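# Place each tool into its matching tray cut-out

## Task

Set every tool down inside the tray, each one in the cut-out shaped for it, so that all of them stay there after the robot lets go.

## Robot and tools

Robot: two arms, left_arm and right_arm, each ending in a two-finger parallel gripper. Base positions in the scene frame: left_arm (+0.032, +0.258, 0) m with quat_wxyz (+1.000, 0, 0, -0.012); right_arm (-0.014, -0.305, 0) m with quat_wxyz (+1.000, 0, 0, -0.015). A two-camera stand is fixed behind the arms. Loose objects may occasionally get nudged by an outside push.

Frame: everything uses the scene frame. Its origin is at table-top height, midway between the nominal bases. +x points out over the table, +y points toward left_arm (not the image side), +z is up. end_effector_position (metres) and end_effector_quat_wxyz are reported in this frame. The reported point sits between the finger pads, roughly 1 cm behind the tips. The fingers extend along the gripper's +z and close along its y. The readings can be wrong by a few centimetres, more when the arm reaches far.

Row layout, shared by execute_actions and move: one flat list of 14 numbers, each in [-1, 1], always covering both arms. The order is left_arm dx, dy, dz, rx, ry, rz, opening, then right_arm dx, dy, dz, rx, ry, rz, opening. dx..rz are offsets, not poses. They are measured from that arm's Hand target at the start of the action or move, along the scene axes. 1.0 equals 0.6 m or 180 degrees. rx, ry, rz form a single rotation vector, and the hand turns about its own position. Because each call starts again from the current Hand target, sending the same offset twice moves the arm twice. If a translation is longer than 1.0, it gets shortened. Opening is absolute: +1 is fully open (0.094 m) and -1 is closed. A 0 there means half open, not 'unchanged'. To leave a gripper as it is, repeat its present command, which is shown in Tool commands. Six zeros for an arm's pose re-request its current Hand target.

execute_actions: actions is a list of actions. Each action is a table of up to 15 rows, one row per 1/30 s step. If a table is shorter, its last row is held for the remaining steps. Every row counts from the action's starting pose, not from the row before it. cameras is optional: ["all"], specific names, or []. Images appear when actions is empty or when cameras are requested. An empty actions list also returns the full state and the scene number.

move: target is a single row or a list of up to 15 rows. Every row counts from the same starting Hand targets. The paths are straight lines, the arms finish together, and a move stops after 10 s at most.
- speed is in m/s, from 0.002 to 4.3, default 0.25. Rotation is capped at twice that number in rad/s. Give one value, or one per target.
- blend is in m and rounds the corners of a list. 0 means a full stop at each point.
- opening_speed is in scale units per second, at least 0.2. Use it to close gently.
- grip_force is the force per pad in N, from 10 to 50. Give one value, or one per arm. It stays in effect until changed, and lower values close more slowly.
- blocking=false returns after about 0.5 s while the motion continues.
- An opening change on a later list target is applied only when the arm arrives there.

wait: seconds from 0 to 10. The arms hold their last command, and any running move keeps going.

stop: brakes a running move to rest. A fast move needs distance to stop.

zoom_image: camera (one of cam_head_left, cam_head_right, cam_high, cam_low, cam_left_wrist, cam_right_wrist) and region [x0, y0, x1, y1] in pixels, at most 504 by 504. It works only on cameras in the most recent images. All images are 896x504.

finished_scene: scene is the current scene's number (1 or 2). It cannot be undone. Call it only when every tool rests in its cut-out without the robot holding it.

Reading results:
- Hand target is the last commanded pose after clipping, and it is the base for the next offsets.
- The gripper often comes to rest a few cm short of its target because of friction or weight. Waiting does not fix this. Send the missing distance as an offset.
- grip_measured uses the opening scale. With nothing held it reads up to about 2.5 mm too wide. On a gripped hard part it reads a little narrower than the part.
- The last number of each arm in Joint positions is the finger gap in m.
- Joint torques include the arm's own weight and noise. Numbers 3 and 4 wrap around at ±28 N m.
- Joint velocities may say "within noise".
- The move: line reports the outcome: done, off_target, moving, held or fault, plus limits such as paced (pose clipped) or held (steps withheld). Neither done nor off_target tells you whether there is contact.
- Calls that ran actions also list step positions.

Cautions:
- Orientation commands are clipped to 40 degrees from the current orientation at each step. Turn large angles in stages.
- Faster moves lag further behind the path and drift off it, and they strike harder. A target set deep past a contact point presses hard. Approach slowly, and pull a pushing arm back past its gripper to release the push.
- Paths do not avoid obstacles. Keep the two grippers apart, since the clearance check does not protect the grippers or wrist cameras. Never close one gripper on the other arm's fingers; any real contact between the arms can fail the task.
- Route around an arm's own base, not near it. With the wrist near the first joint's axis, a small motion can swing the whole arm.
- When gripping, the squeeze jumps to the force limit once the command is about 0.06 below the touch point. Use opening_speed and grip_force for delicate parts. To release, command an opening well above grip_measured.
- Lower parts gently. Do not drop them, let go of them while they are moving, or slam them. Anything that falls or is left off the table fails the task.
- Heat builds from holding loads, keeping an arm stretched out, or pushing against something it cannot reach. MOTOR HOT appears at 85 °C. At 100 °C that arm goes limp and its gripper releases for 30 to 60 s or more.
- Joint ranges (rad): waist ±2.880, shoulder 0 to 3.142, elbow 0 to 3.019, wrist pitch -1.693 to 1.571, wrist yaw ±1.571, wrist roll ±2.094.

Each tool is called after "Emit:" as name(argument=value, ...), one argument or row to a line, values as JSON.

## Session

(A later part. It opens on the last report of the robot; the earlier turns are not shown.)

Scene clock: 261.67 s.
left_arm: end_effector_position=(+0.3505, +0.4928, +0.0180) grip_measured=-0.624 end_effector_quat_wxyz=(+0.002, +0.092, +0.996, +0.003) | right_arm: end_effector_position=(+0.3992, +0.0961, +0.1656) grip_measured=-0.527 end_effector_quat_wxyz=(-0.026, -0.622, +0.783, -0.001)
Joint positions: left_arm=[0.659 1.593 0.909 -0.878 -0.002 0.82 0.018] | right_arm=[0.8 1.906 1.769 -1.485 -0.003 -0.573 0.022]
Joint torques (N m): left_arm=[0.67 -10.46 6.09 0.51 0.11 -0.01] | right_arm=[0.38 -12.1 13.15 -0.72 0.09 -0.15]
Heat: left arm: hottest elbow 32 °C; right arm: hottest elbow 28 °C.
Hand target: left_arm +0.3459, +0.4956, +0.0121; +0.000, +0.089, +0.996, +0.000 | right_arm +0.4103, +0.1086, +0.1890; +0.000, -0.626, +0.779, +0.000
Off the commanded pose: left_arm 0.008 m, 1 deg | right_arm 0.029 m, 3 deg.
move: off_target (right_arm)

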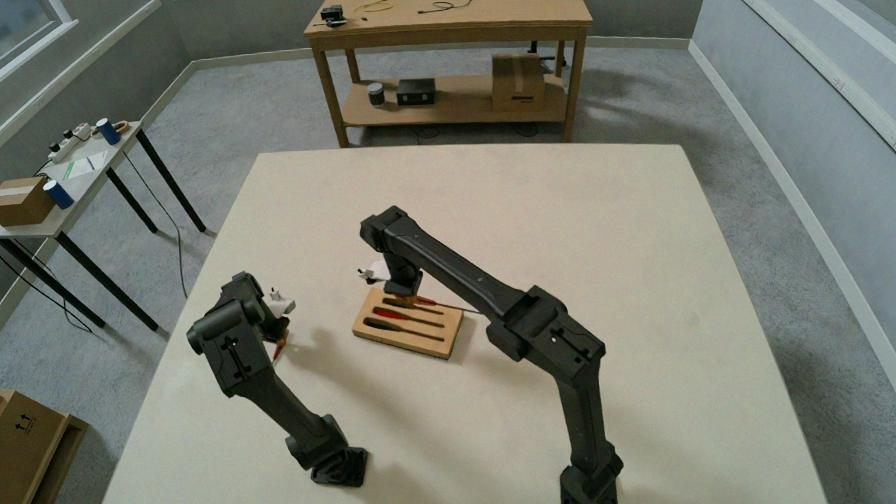

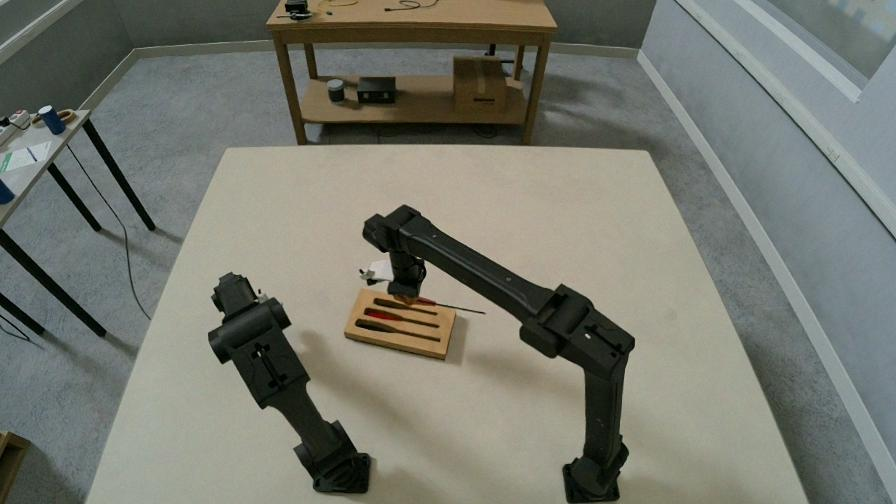

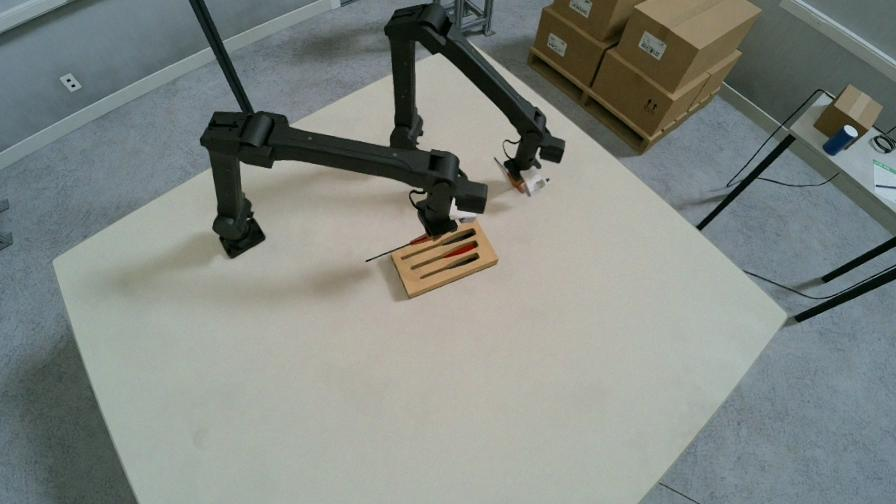

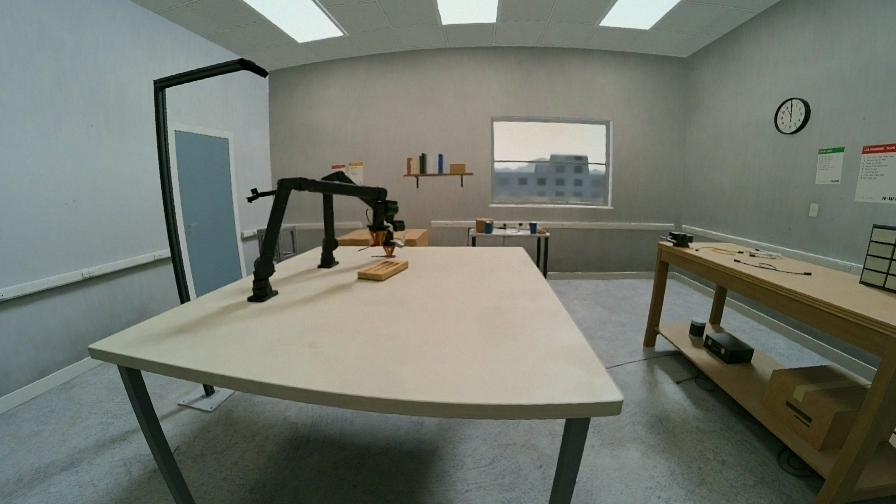

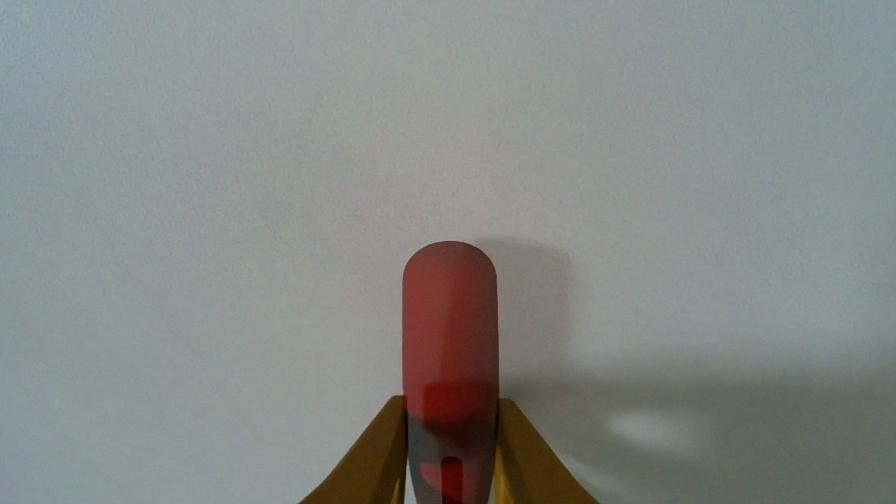

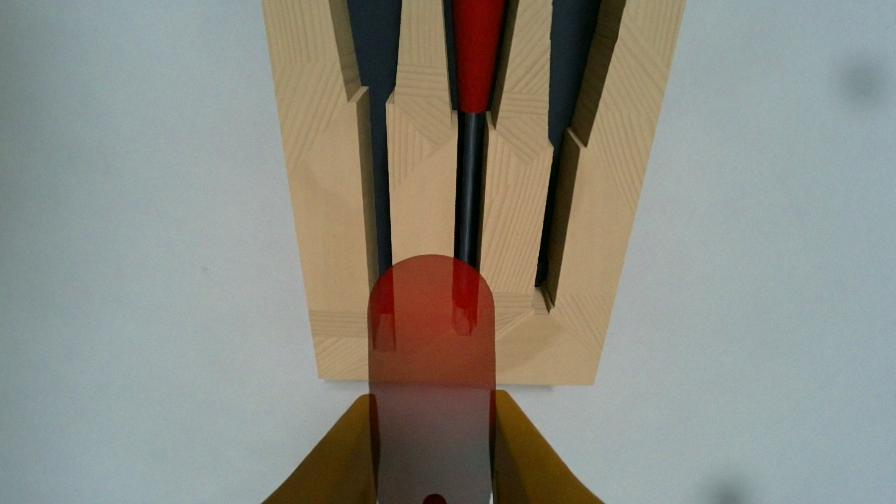

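Emit:
move(
  target=[0,0,0,0,0,0,-0.8,-0.0093,0.188,-0.115,0,0,-0.005,-0.7],
  speed=0.15,
  cameras=["cam_high","cam_head_right","cam_right_wrist"],
)

Scene clock: 305.73 s.
left_arm: end_effector_position=(+0.3505, +0.4928, +0.0180) grip_measured=-0.624 end_effector_quat_wxyz=(+0.002, +0.092, +0.996, +0.003) | right_arm: end_effector_position=(+0.3965, +0.2030, +0.0988) grip_measured=-0.527 end_effector_quat_wxyz=(-0.028, -0.620, +0.784, -0.005)
Joint positions: left_arm=[0.659 1.593 0.909 -0.878 -0.002 0.82 0.018] | right_arm=[0.921 2.166 2.009 -1.472 -0.003 -0.449 0.022]
Joint torques (N m): left_arm=[0.73 -10.46 6.11 0.5 0.11 -0.02] | right_arm=[0.79 -14.33 13.18 -0.44 0.06 0.03]
Motor temperatures (°C): left_arm=[21 26 31 21 19 20 27] | right_arm=[21 24 38 22 19 19 24]
Heat: left arm: hottest elbow 31 °C; right arm: hottest elbow 38 °C.
Hand target: left_arm +0.3459, +0.4956, +0.0121; +0.000, +0.089, +0.996, +0.000 | right_arm +0.4049, +0.2212, +0.1199; +0.000, -0.620, +0.784, +0.000
Off the commanded pose: left_arm 0.008 m, 1 deg | right_arm 0.029 m, 3 deg.
move: off_target (right_arm)
Images, in order (width x height): cam_head_right 896x504, cam_high 896x504, cam_right_wrist 896x504.

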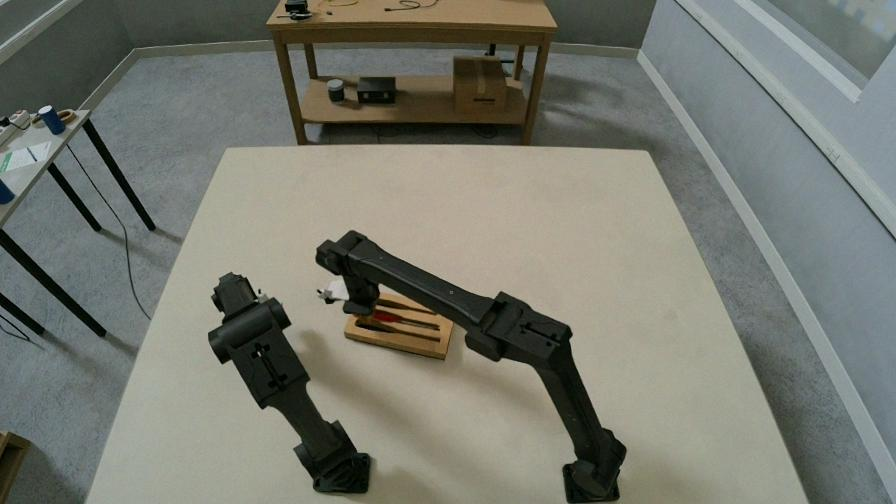

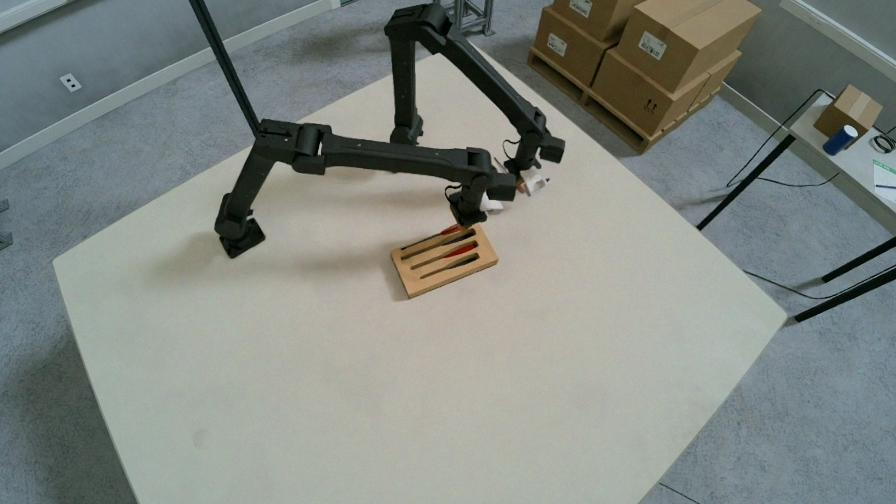

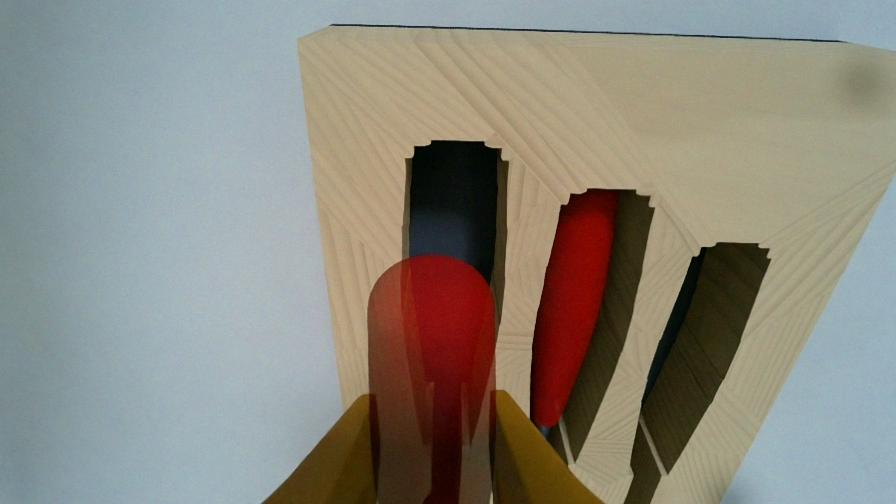

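Emit:
zoom_image(
  camera="cam_right_wrist",
  region=[340, 120, 580, 504],
)

Scaled by 1.312 from the camera's 896x504 image, which has a finer 1280x720 frame.

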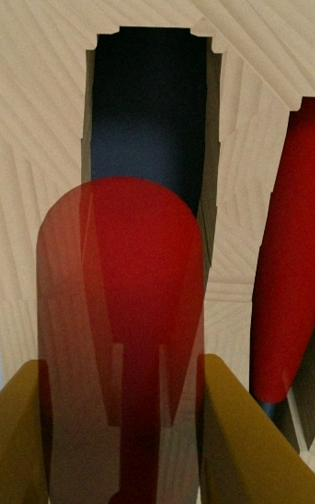

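Emit:
move(
  target=[0,0,0,0,0,0,-0.8,0.0053,-0.0073,-0.068,0,0,-0.003,-0.7],
  speed=0.1,
  cameras=["cam_high","cam_head_left","cam_right_wrist"],
)

Emit:
zoom_image(
  camera="cam_high",
  region=[380, 200, 510, 310],
)

Emit:
zoom_image(
  camera="cam_head_left",
  region=[340, 270, 480, 370],
)

Scene clock: 350.47 s.
left_arm: end_effector_position=(+0.3505, +0.4928, +0.0180) grip_measured=-0.624 end_effector_quat_wxyz=(+0.002, +0.092, +0.996, +0.003) | right_arm: end_effector_position=(+0.4088, +0.2182, +0.0880) grip_measured=-0.527 end_effector_quat_wxyz=(+0.004, -0.620, +0.785, +0.002)
Joint positions: left_arm=[0.659 1.593 0.909 -0.878 -0.002 0.82 0.018] | right_arm=[0.921 2.182 2.009 -1.39 -0.003 -0.446 0.022]
Joint torques (N m): left_arm=[0.79 -10.34 6.11 0.53 0.11 0] | right_arm=[0.09 -14.45 7.27 0.06 0.07 0.02]
Heat: left arm: hottest elbow 31 °C; right arm: hottest elbow 41 °C.
Hand target: left_arm +0.3459, +0.4956, +0.0121; +0.000, +0.089, +0.996, +0.000 | right_arm +0.4081, +0.2169, +0.0792; +0.000, -0.616, +0.787, +0.000
Off the commanded pose: left_arm 0.008 m, 1 deg | right_arm 0.009 m, 1 deg.
move: done
Images, in order (width x height): cam_head_left 896x504, cam_high 896x504, cam_right_wrist 896x504.

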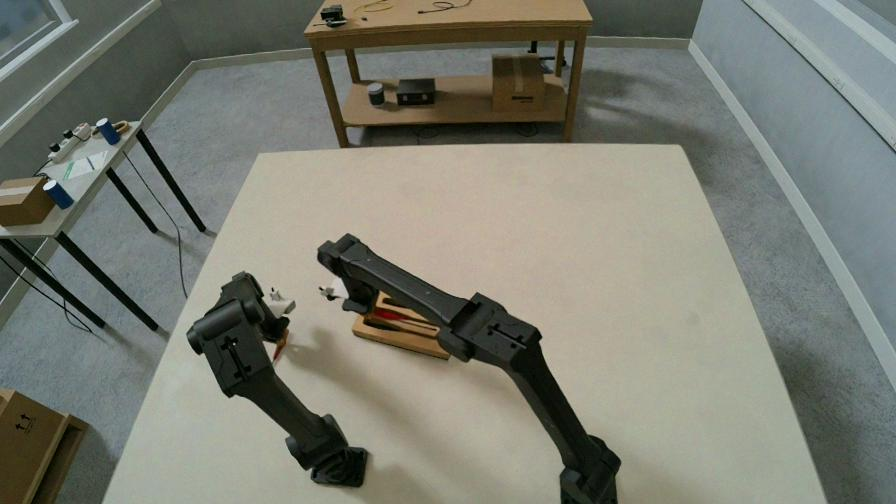

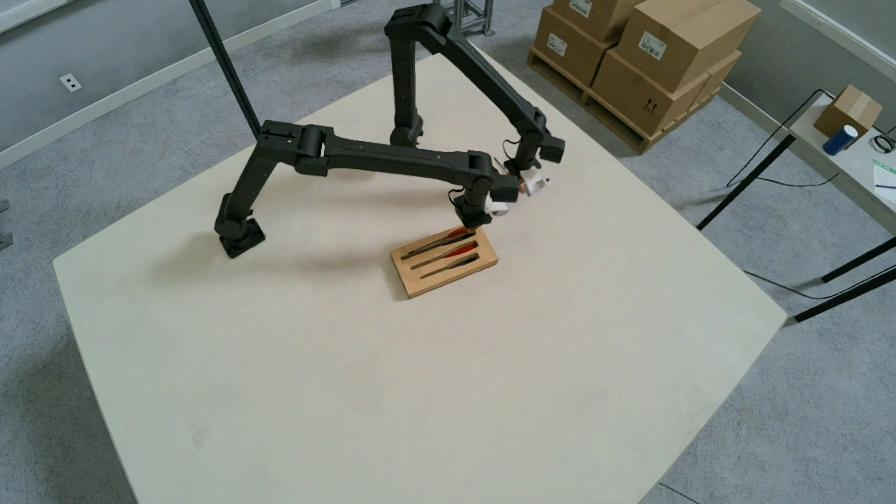

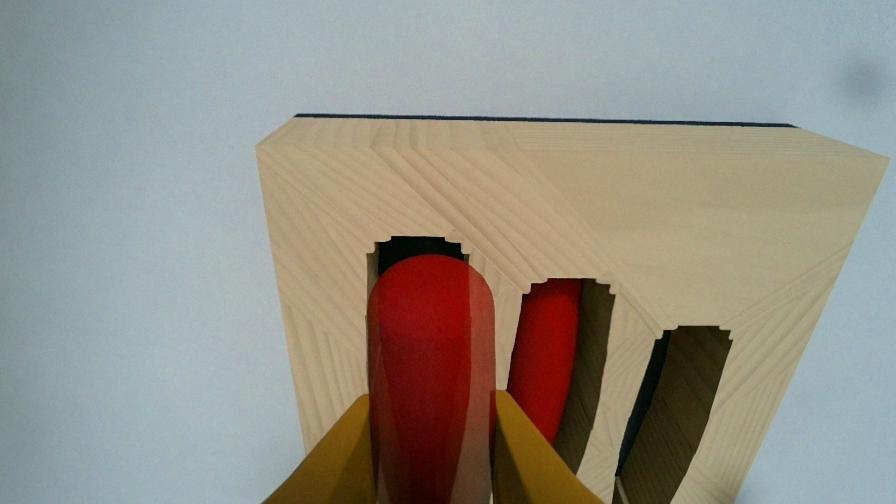

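Scaled by 3.877 from the camera's 896x504 image, which has a finer 1280x720 frame.

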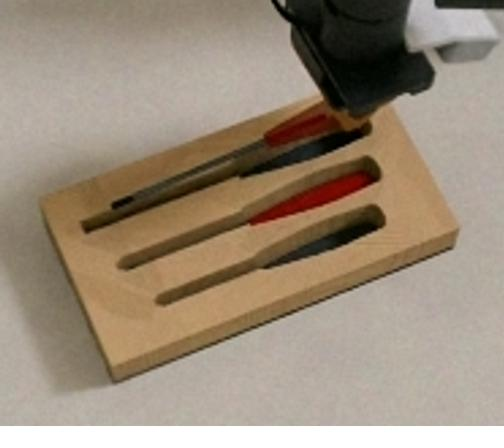

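Scaled by 3.600 from the camera's 896x504 image, which has a finer 1280x720 frame.

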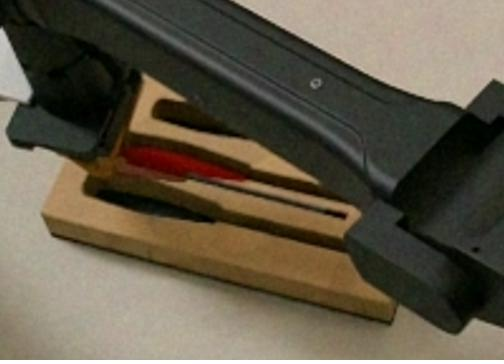

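Emit:
move(
  target=[0,0,0,0,0,0,-0.8,-0.0168,-0.0357,-0.043,0,0,0,-0.7],
  speed=0.1,
  cameras=["cam_high","cam_head_left","cam_right_wrist"],
)

Emit:
zoom_image(
  camera="cam_high",
  region=[380, 200, 510, 310],
)

Emit:
zoom_image(
  camera="cam_head_left",
  region=[340, 270, 480, 370],
)

Scene clock: 365.93 s.
left_arm: end_effector_position=(+0.3505, +0.4928, +0.0180) grip_measured=-0.624 end_effector_quat_wxyz=(+0.002, +0.092, +0.996, +0.003) | right_arm: end_effector_position=(+0.3952, +0.2014, +0.0554) grip_measured=-0.527 end_effector_quat_wxyz=(+0.000, -0.620, +0.785, +0.001)
Joint positions: left_arm=[0.659 1.593 0.909 -0.878 -0.002 0.82 0.018] | right_arm=[0.921 2.146 1.86 -1.285 -0.003 -0.446 0.022]
Joint torques (N m): left_arm=[0.73 -10.46 6.08 0.5 0.11 -0.01] | right_arm=[-0.26 -14.8 6.64 0.13 0.09 -0.06]
Heat: left arm: hottest elbow 31 °C; right arm: hottest elbow 39 °C.
Hand target: left_arm +0.3459, +0.4956, +0.0121; +0.000, +0.089, +0.996, +0.000 | right_arm +0.3980, +0.1954, +0.0532; +0.000, -0.617, +0.787, +0.000
Off the commanded pose: left_arm 0.008 m, 1 deg | right_arm 0.007 m, 0 deg.
move: done
Images, in order (width x height): cam_head_left 896x504, cam_high 896x504, cam_right_wrist 896x504.

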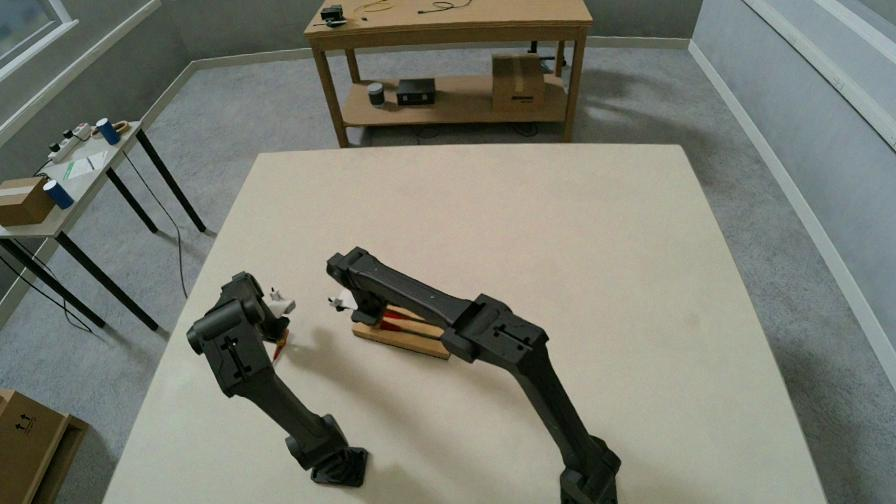

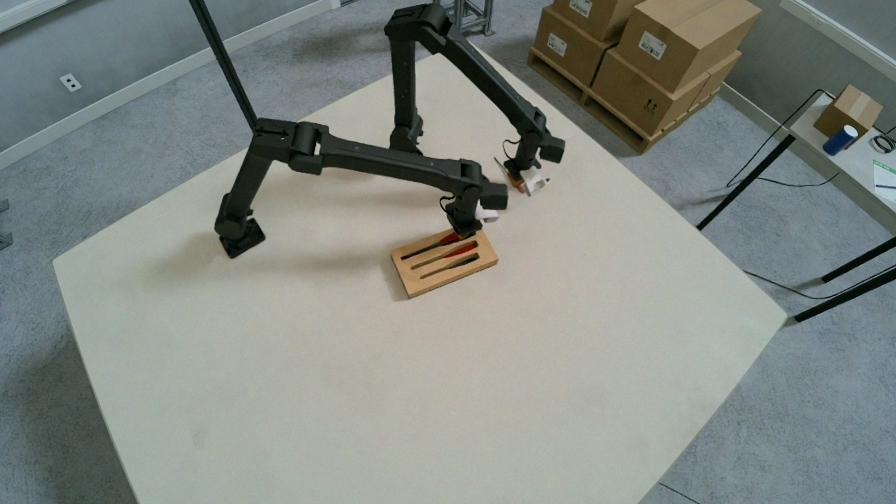

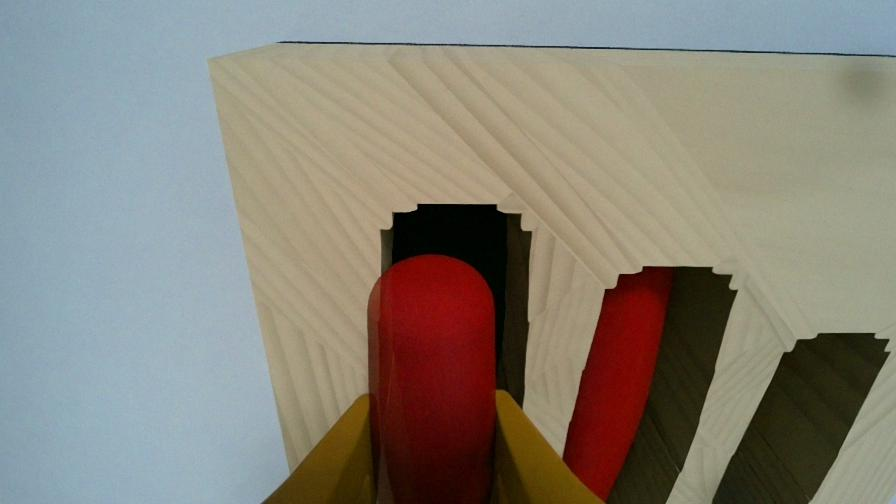

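Scaled by 3.877 from the camera's 896x504 image, which has a finer 1280x720 frame.

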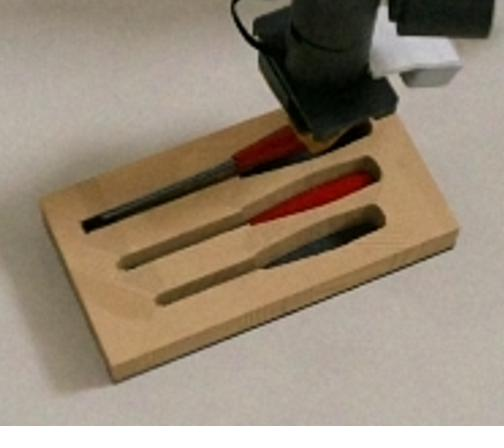

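Scaled by 3.600 from the camera's 896x504 image, which has a finer 1280x720 frame.

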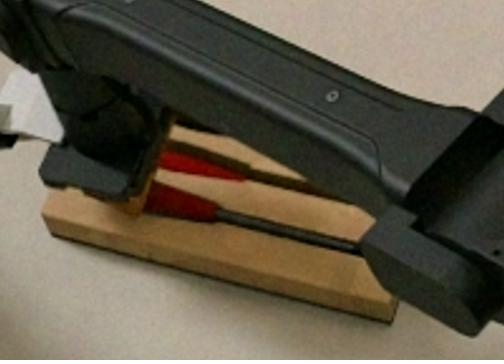

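Emit:
zoom_image(
  camera="cam_high",
  region=[395, 225, 485, 275],
)

Scaled by 5.600 from the camera's 896x504 image, which has a finer 1280x720 frame.

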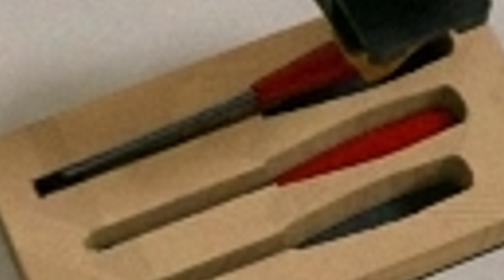

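Emit:
move(
  target=[0,0,0,0,0,0,-0.8,0.0085,-0.003,0,0,0,-0.0085,-0.7],
  speed=0.1,
  cameras=["cam_high","cam_head_left","cam_right_wrist"],
)

Emit:
zoom_image(
  camera="cam_high",
  region=[395, 225, 485, 275],
)

Emit:
zoom_image(
  camera="cam_head_left",
  region=[345, 290, 465, 360],
)

Scene clock: 435.87 s.
left_arm: end_effector_position=(+0.3505, +0.4928, +0.0180) grip_measured=-0.624 end_effector_quat_wxyz=(+0.002, +0.092, +0.996, +0.003) | right_arm: end_effector_position=(+0.3962, +0.2006, +0.0554) grip_measured=-0.527 end_effector_quat_wxyz=(+0.000, -0.616, +0.788, +0.001)
Joint positions: left_arm=[0.659 1.593 0.909 -0.878 -0.002 0.82 0.018] | right_arm=[0.919 2.146 1.86 -1.285 -0.003 -0.438 0.022]
Joint torques (N m): left_arm=[0.97 -10.46 6.09 0.51 0.12 0] | right_arm=[-0.79 -14.68 7.36 -0.02 0.07 0.05]
Motor temperatures (°C): left_arm=[21 27 31 21 19 20 28] | right_arm=[21 27 32 22 19 19 25]
Heat: left arm: hottest elbow 31 °C; right arm: hottest elbow 32 °C.
Hand target: left_arm +0.3459, +0.4956, +0.0121; +0.000, +0.089, +0.996, +0.000 | right_arm +0.4031, +0.1936, +0.0532; +0.000, -0.606, +0.795, +0.000
Off the commanded pose: left_arm 0.008 m, 1 deg | right_arm 0.010 m, 1 deg.
move: done
Images, in order (width x height): cam_head_left 896x504, cam_high 896x504, cam_right_wrist 896x504.

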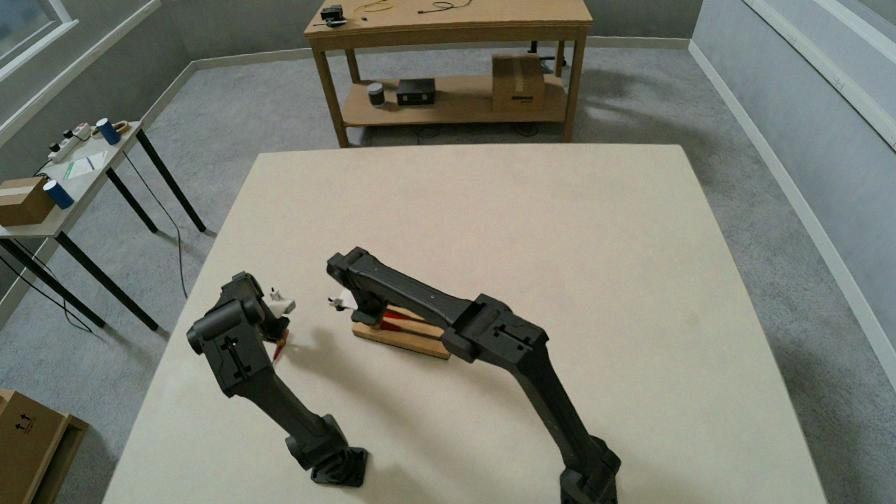

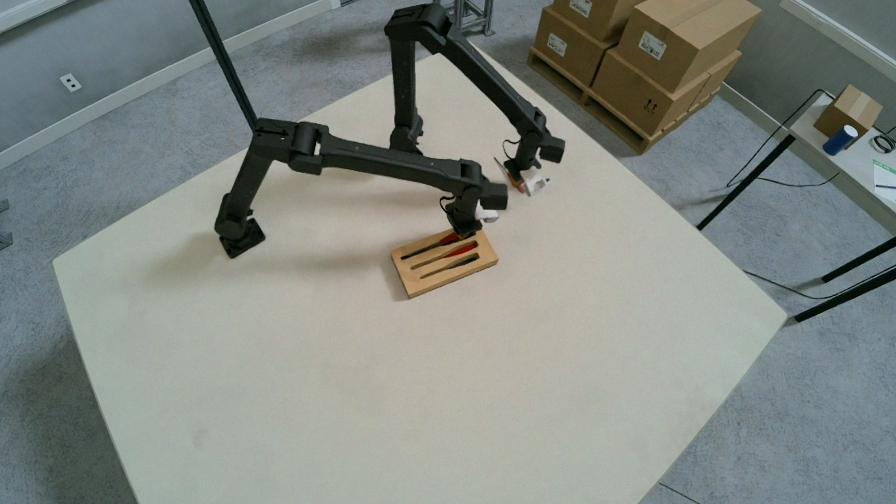

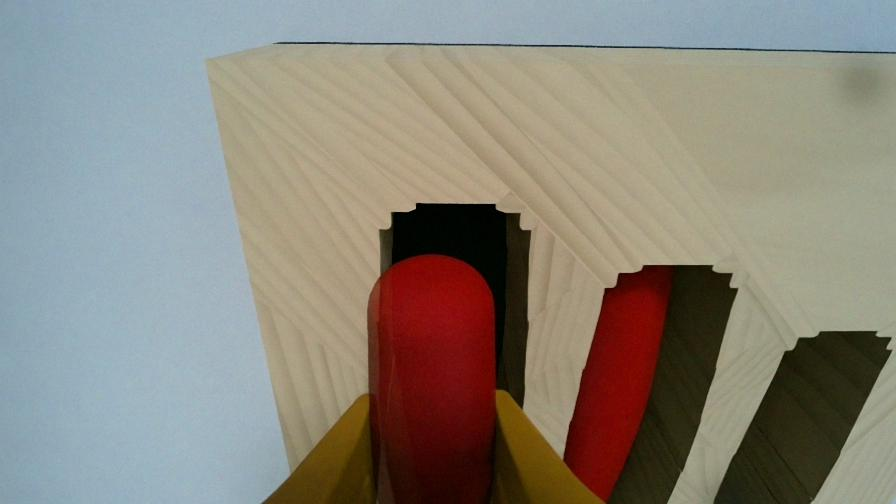

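Scaled by 5.600 from the camera's 896x504 image, which has a finer 1280x720 frame.

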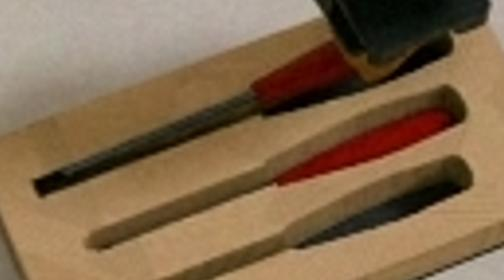

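Scaled by 4.200 from the camera's 896x504 image, which has a finer 1280x720 frame.

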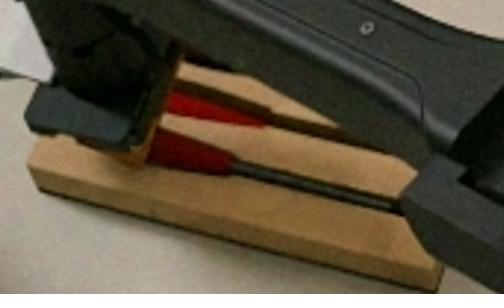

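Emit:
move(
  target=[0,0,0,0,0,0,-0.8,0.003,-0.003,0.03,0,0,0.0,-0.7],
  speed=0.1,
)

Scene clock: 445.37 s.
left_arm: end_effector_position=(+0.3505, +0.4928, +0.0180) grip_measured=-0.624 end_effector_quat_wxyz=(+0.002, +0.092, +0.996, +0.003) | right_arm: end_effector_position=(+0.3947, +0.1988, +0.0556) grip_measured=-0.527 end_effector_quat_wxyz=(-0.005, -0.615, +0.788, +0.000)
Joint positions: left_arm=[0.659 1.593 0.909 -0.878 -0.002 0.82 0.018] | right_arm=[0.919 2.146 1.86 -1.294 -0.003 -0.437 0.022]
Joint torques (N m): left_arm=[0.79 -10.29 6.04 0.51 0.11 0] | right_arm=[-0.97 -15.38 9.17 -1.05 0.08 0]
Heat: left arm: hottest elbow 31 °C; right arm: hottest elbow 31 °C.
Hand target: left_arm +0.3459, +0.4956, +0.0121; +0.000, +0.089, +0.996, +0.000 | right_arm +0.4048, +0.1919, +0.0714; +0.000, -0.606, +0.796, +0.000
Off the commanded pose: left_arm 0.008 m, 1 deg | right_arm 0.020 m, 1 deg.
move: off_target (right_arm)

Emit:
move(
  target=[0,0,0,0,0,0,-0.8,0.003,-0.003,0.07,0,0,0.0,-0.7],
  speed=0.1,
)

Scene clock: 450.33 s.
left_arm: end_effector_position=(+0.3505, +0.4928, +0.0180) grip_measured=-0.624 end_effector_quat_wxyz=(+0.002, +0.092, +0.996, +0.003) | right_arm: end_effector_position=(+0.3880, +0.1816, +0.0822) grip_measured=-0.527 end_effector_quat_wxyz=(-0.032, -0.612, +0.791, -0.006)
Joint positions: left_arm=[0.659 1.593 0.909 -0.878 -0.002 0.82 0.018] | right_arm=[0.91 2.115 1.878 -1.398 -0.003 -0.437 0.022]
Joint torques (N m): left_arm=[0.79 -10.34 6.08 0.51 0.11 -0.01] | right_arm=[-0.5 -15.09 12.6 -0.69 0.08 -0.04]
Heat: left arm: hottest elbow 31 °C; right arm: hottest elbow 31 °C.
Hand target: left_arm +0.3459, +0.4956, +0.0121; +0.000, +0.089, +0.996, +0.000 | right_arm +0.4067, +0.1900, +0.1135; +0.000, -0.606, +0.796, +0.000
Off the commanded pose: left_arm 0.008 m, 1 deg | right_arm 0.037 m, 4 deg.
move: off_target (right_arm)

Emit:
move(
  target=[
    [0,0,0,0,0,0,-0.8,0.0,0.015,0.02,0,0,0.0,-0.7],
    [0,0,0,0,0,0,-0.8,-0.007,0.012,-0.10,0,0,0.0,-0.7],
  ],
  speed=0.12,
  cameras=["cam_right_wrist"],
)

Scene clock: 461.43 s.
left_arm: end_effector_position=(+0.3505, +0.4928, +0.0180) grip_measured=-0.624 end_effector_quat_wxyz=(+0.002, +0.092, +0.996, +0.003) | right_arm: end_effector_position=(+0.4014, +0.1978, +0.0563) grip_measured=-0.527 end_effector_quat_wxyz=(-0.001, -0.609, +0.793, +0.001)
Joint positions: left_arm=[0.659 1.593 0.909 -0.878 -0.002 0.82 0.018] | right_arm=[0.91 2.15 1.869 -1.292 -0.003 -0.431 0.022]
Joint torques (N m): left_arm=[0.79 -10.4 6.13 0.47 0.11 0] | right_arm=[0.21 -14.51 7.41 -0.03 0.07 0.01]
Heat: left arm: hottest elbow 31 °C; right arm: hottest elbow 32 °C.
Hand target: left_arm +0.3459, +0.4956, +0.0121; +0.000, +0.089, +0.996, +0.000 | right_arm +0.4025, +0.1972, +0.0534; +0.000, -0.606, +0.796, +0.000
Off the commanded pose: left_arm 0.008 m, 1 deg | right_arm 0.003 m, 1 deg.
move: done
Images, in order (width x height): cam_right_wrist 896x504.

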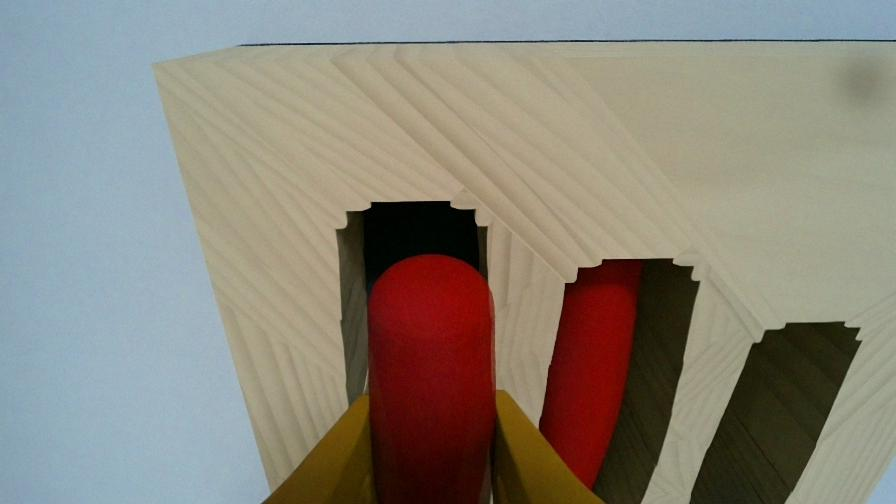

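Emit:
wait(
  seconds=0,
  cameras=["cam_high","cam_head_left"],
)

Emit:
zoom_image(
  camera="cam_high",
  region=[395, 225, 485, 275],
)

Emit:
zoom_image(
  camera="cam_head_left",
  region=[345, 290, 465, 360],
)

Scene clock: 473.60 s.
left_arm: end_effector_position=(+0.3505, +0.4928, +0.0180) grip_measured=-0.624 end_effector_quat_wxyz=(+0.002, +0.092, +0.996, +0.003) | right_arm: end_effector_position=(+0.4014, +0.1978, +0.0563) grip_measured=-0.527 end_effector_quat_wxyz=(-0.001, -0.609, +0.793, +0.001)
Joint positions: left_arm=[0.659 1.593 0.909 -0.878 -0.002 0.82 0.018] | right_arm=[0.91 2.15 1.869 -1.292 -0.003 -0.431 0.022]
Joint torques (N m): left_arm=[0.79 -10.34 6.09 0.5 0.11 -0.01] | right_arm=[0.21 -14.21 7.56 0.03 0.07 0.02]
Heat: left arm: hottest elbow 31 °C; right arm: hottest elbow 32 °C.
Hand target: left_arm +0.3459, +0.4956, +0.0121; +0.000, +0.089, +0.996, +0.000 | right_arm +0.4025, +0.1972, +0.0534; +0.000, -0.606, +0.795, +0.000
Tool commands: left_gripper/opening=-0.8 right_gripper/opening=-0.7
Off the commanded pose: left_arm 0.008 m, 1 deg | right_arm 0.003 m, 1 deg.
Images, in order (width x height): cam_head_left 896x504, cam_high 896x504.

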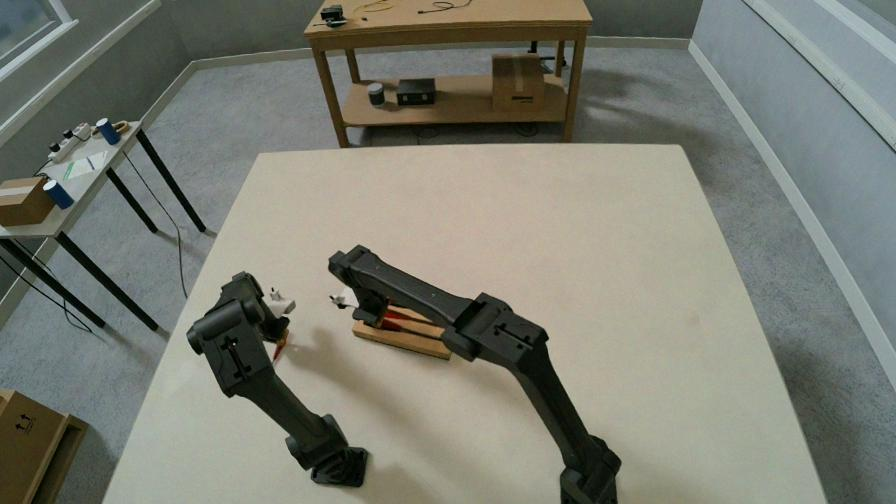

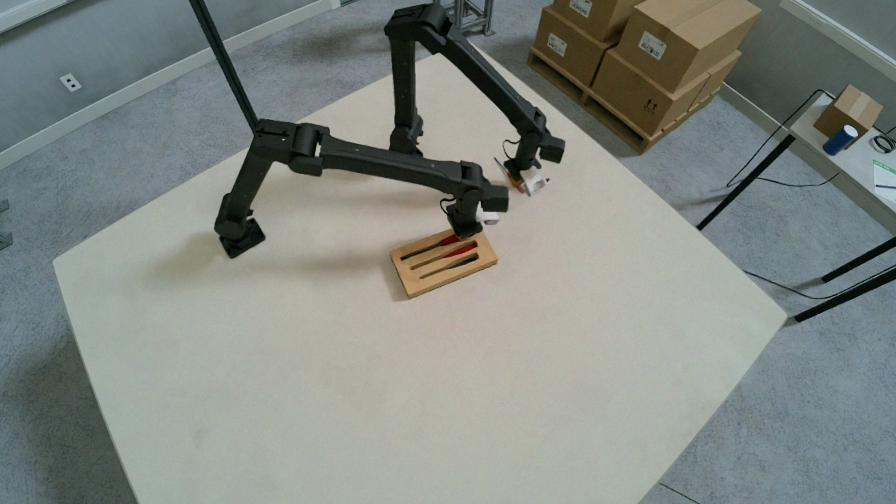

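Scaled by 5.600 from the camera's 896x504 image, which has a finer 1280x720 frame.

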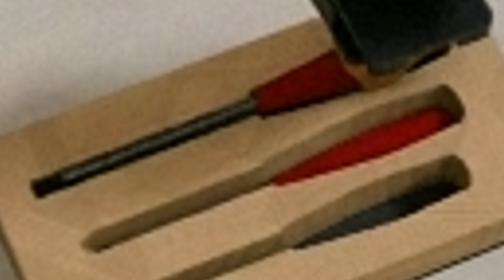

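Scaled by 4.200 from the camera's 896x504 image, which has a finer 1280x720 frame.

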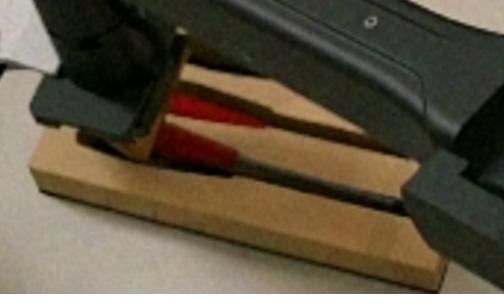

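Emit:
move(
  target=[
    [0,0,0,0,0,0,-0.8,0.004,0.014,0.12,0,0,0.002,-0.7],
    [0,0,0,0,0,0,-0.8,-0.006,0.0015,0.0,0,0,0.002,-0.7],
  ],
  speed=0.12,
  cameras=["cam_right_wrist","cam_high","cam_head_left"],
)

Emit:
zoom_image(
  camera="cam_high",
  region=[395, 225, 485, 275],
)

Scene clock: 493.07 s.
left_arm: end_effector_position=(+0.3505, +0.4928, +0.0180) grip_measured=-0.624 end_effector_quat_wxyz=(+0.002, +0.092, +0.996, +0.003) | right_arm: end_effector_position=(+0.4005, +0.1967, +0.0578) grip_measured=-0.527 end_effector_quat_wxyz=(-0.001, -0.609, +0.793, +0.001)
Joint positions: left_arm=[0.659 1.593 0.909 -0.878 -0.002 0.82 0.018] | right_arm=[0.91 2.144 1.863 -1.29 -0.003 -0.431 0.022]
Joint torques (N m): left_arm=[0.79 -10.29 6.09 0.5 0.11 0] | right_arm=[0.26 -14.21 7.46 0.03 0.07 0.01]
Heat: left arm: hottest elbow 31 °C; right arm: hottest elbow 33 °C.
Hand target: left_arm +0.3459, +0.4956, +0.0121; +0.000, +0.089, +0.996, +0.000 | right_arm +0.3988, +0.1981, +0.0533; +0.000, -0.608, +0.794, +0.000
Off the commanded pose: left_arm 0.008 m, 1 deg | right_arm 0.005 m, 0 deg.
move: done
Images, in order (width x height): cam_head_left 896x504, cam_high 896x504, cam_right_wrist 896x504.

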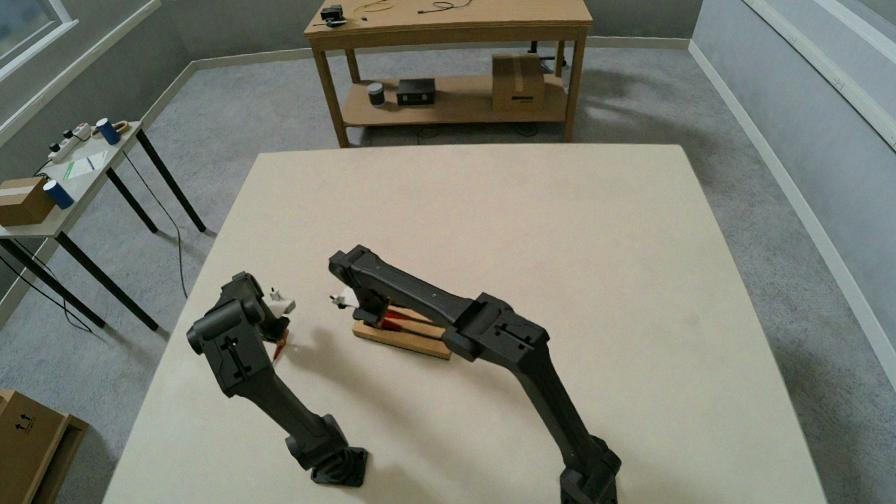

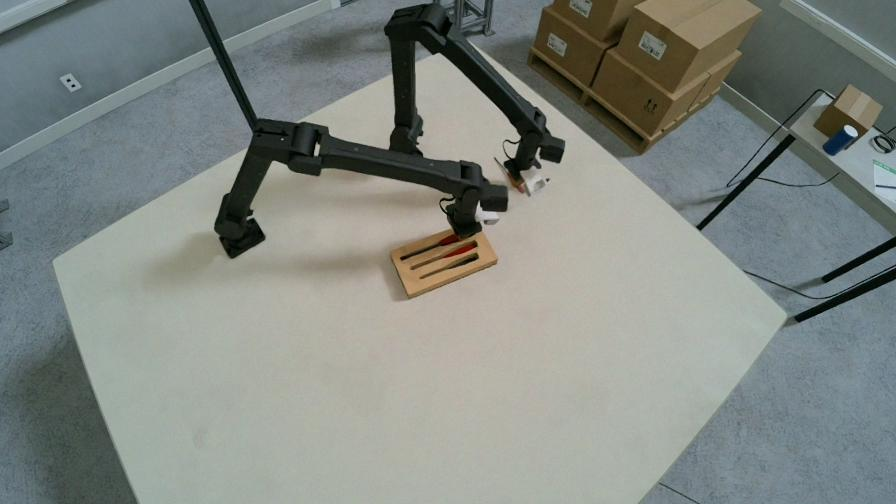

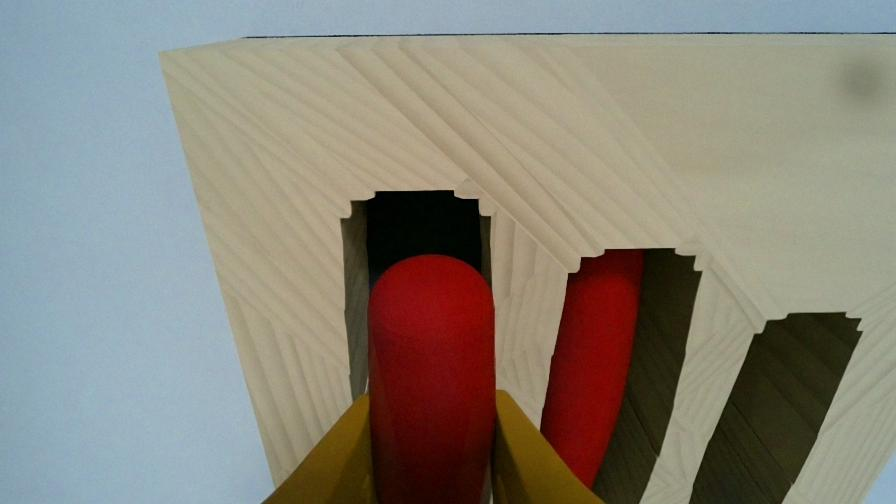

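Scaled by 5.600 from the camera's 896x504 image, which has a finer 1280x720 frame.

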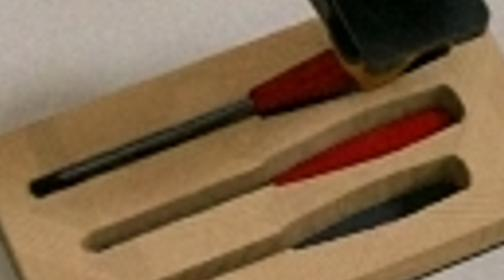

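Emit:
move(
  target=[0,0,0,0,0,0,-0.8,-0.0163,0.0127,0.0,0,0,0.002,-0.7],
  speed=0.1,
)

Scene clock: 506.50 s.
left_arm: end_effector_position=(+0.3505, +0.4928, +0.0180) grip_measured=-0.624 end_effector_quat_wxyz=(+0.002, +0.092, +0.996, +0.003) | right_arm: end_effector_position=(+0.3955, +0.2008, +0.0578) grip_measured=-0.527 end_effector_quat_wxyz=(-0.001, -0.609, +0.793, +0.001)
Joint positions: left_arm=[0.659 1.593 0.909 -0.878 -0.002 0.82 0.018] | right_arm=[0.92 2.144 1.863 -1.29 -0.003 -0.421 0.022]
Joint torques (N m): left_arm=[0.79 -10.4 6.09 0.51 0.11 -0.01] | right_arm=[1.2 -14.21 7.35 0.12 0.09 0.03]
Heat: left arm: hottest elbow 31 °C; right arm: hottest elbow 33 °C.
Hand target: left_arm +0.3459, +0.4956, +0.0121; +0.000, +0.089, +0.996, +0.000 | right_arm +0.3890, +0.2058, +0.0533; +0.000, -0.611, +0.792, +0.000
Off the commanded pose: left_arm 0.008 m, 1 deg | right_arm 0.009 m, 0 deg.
move: done


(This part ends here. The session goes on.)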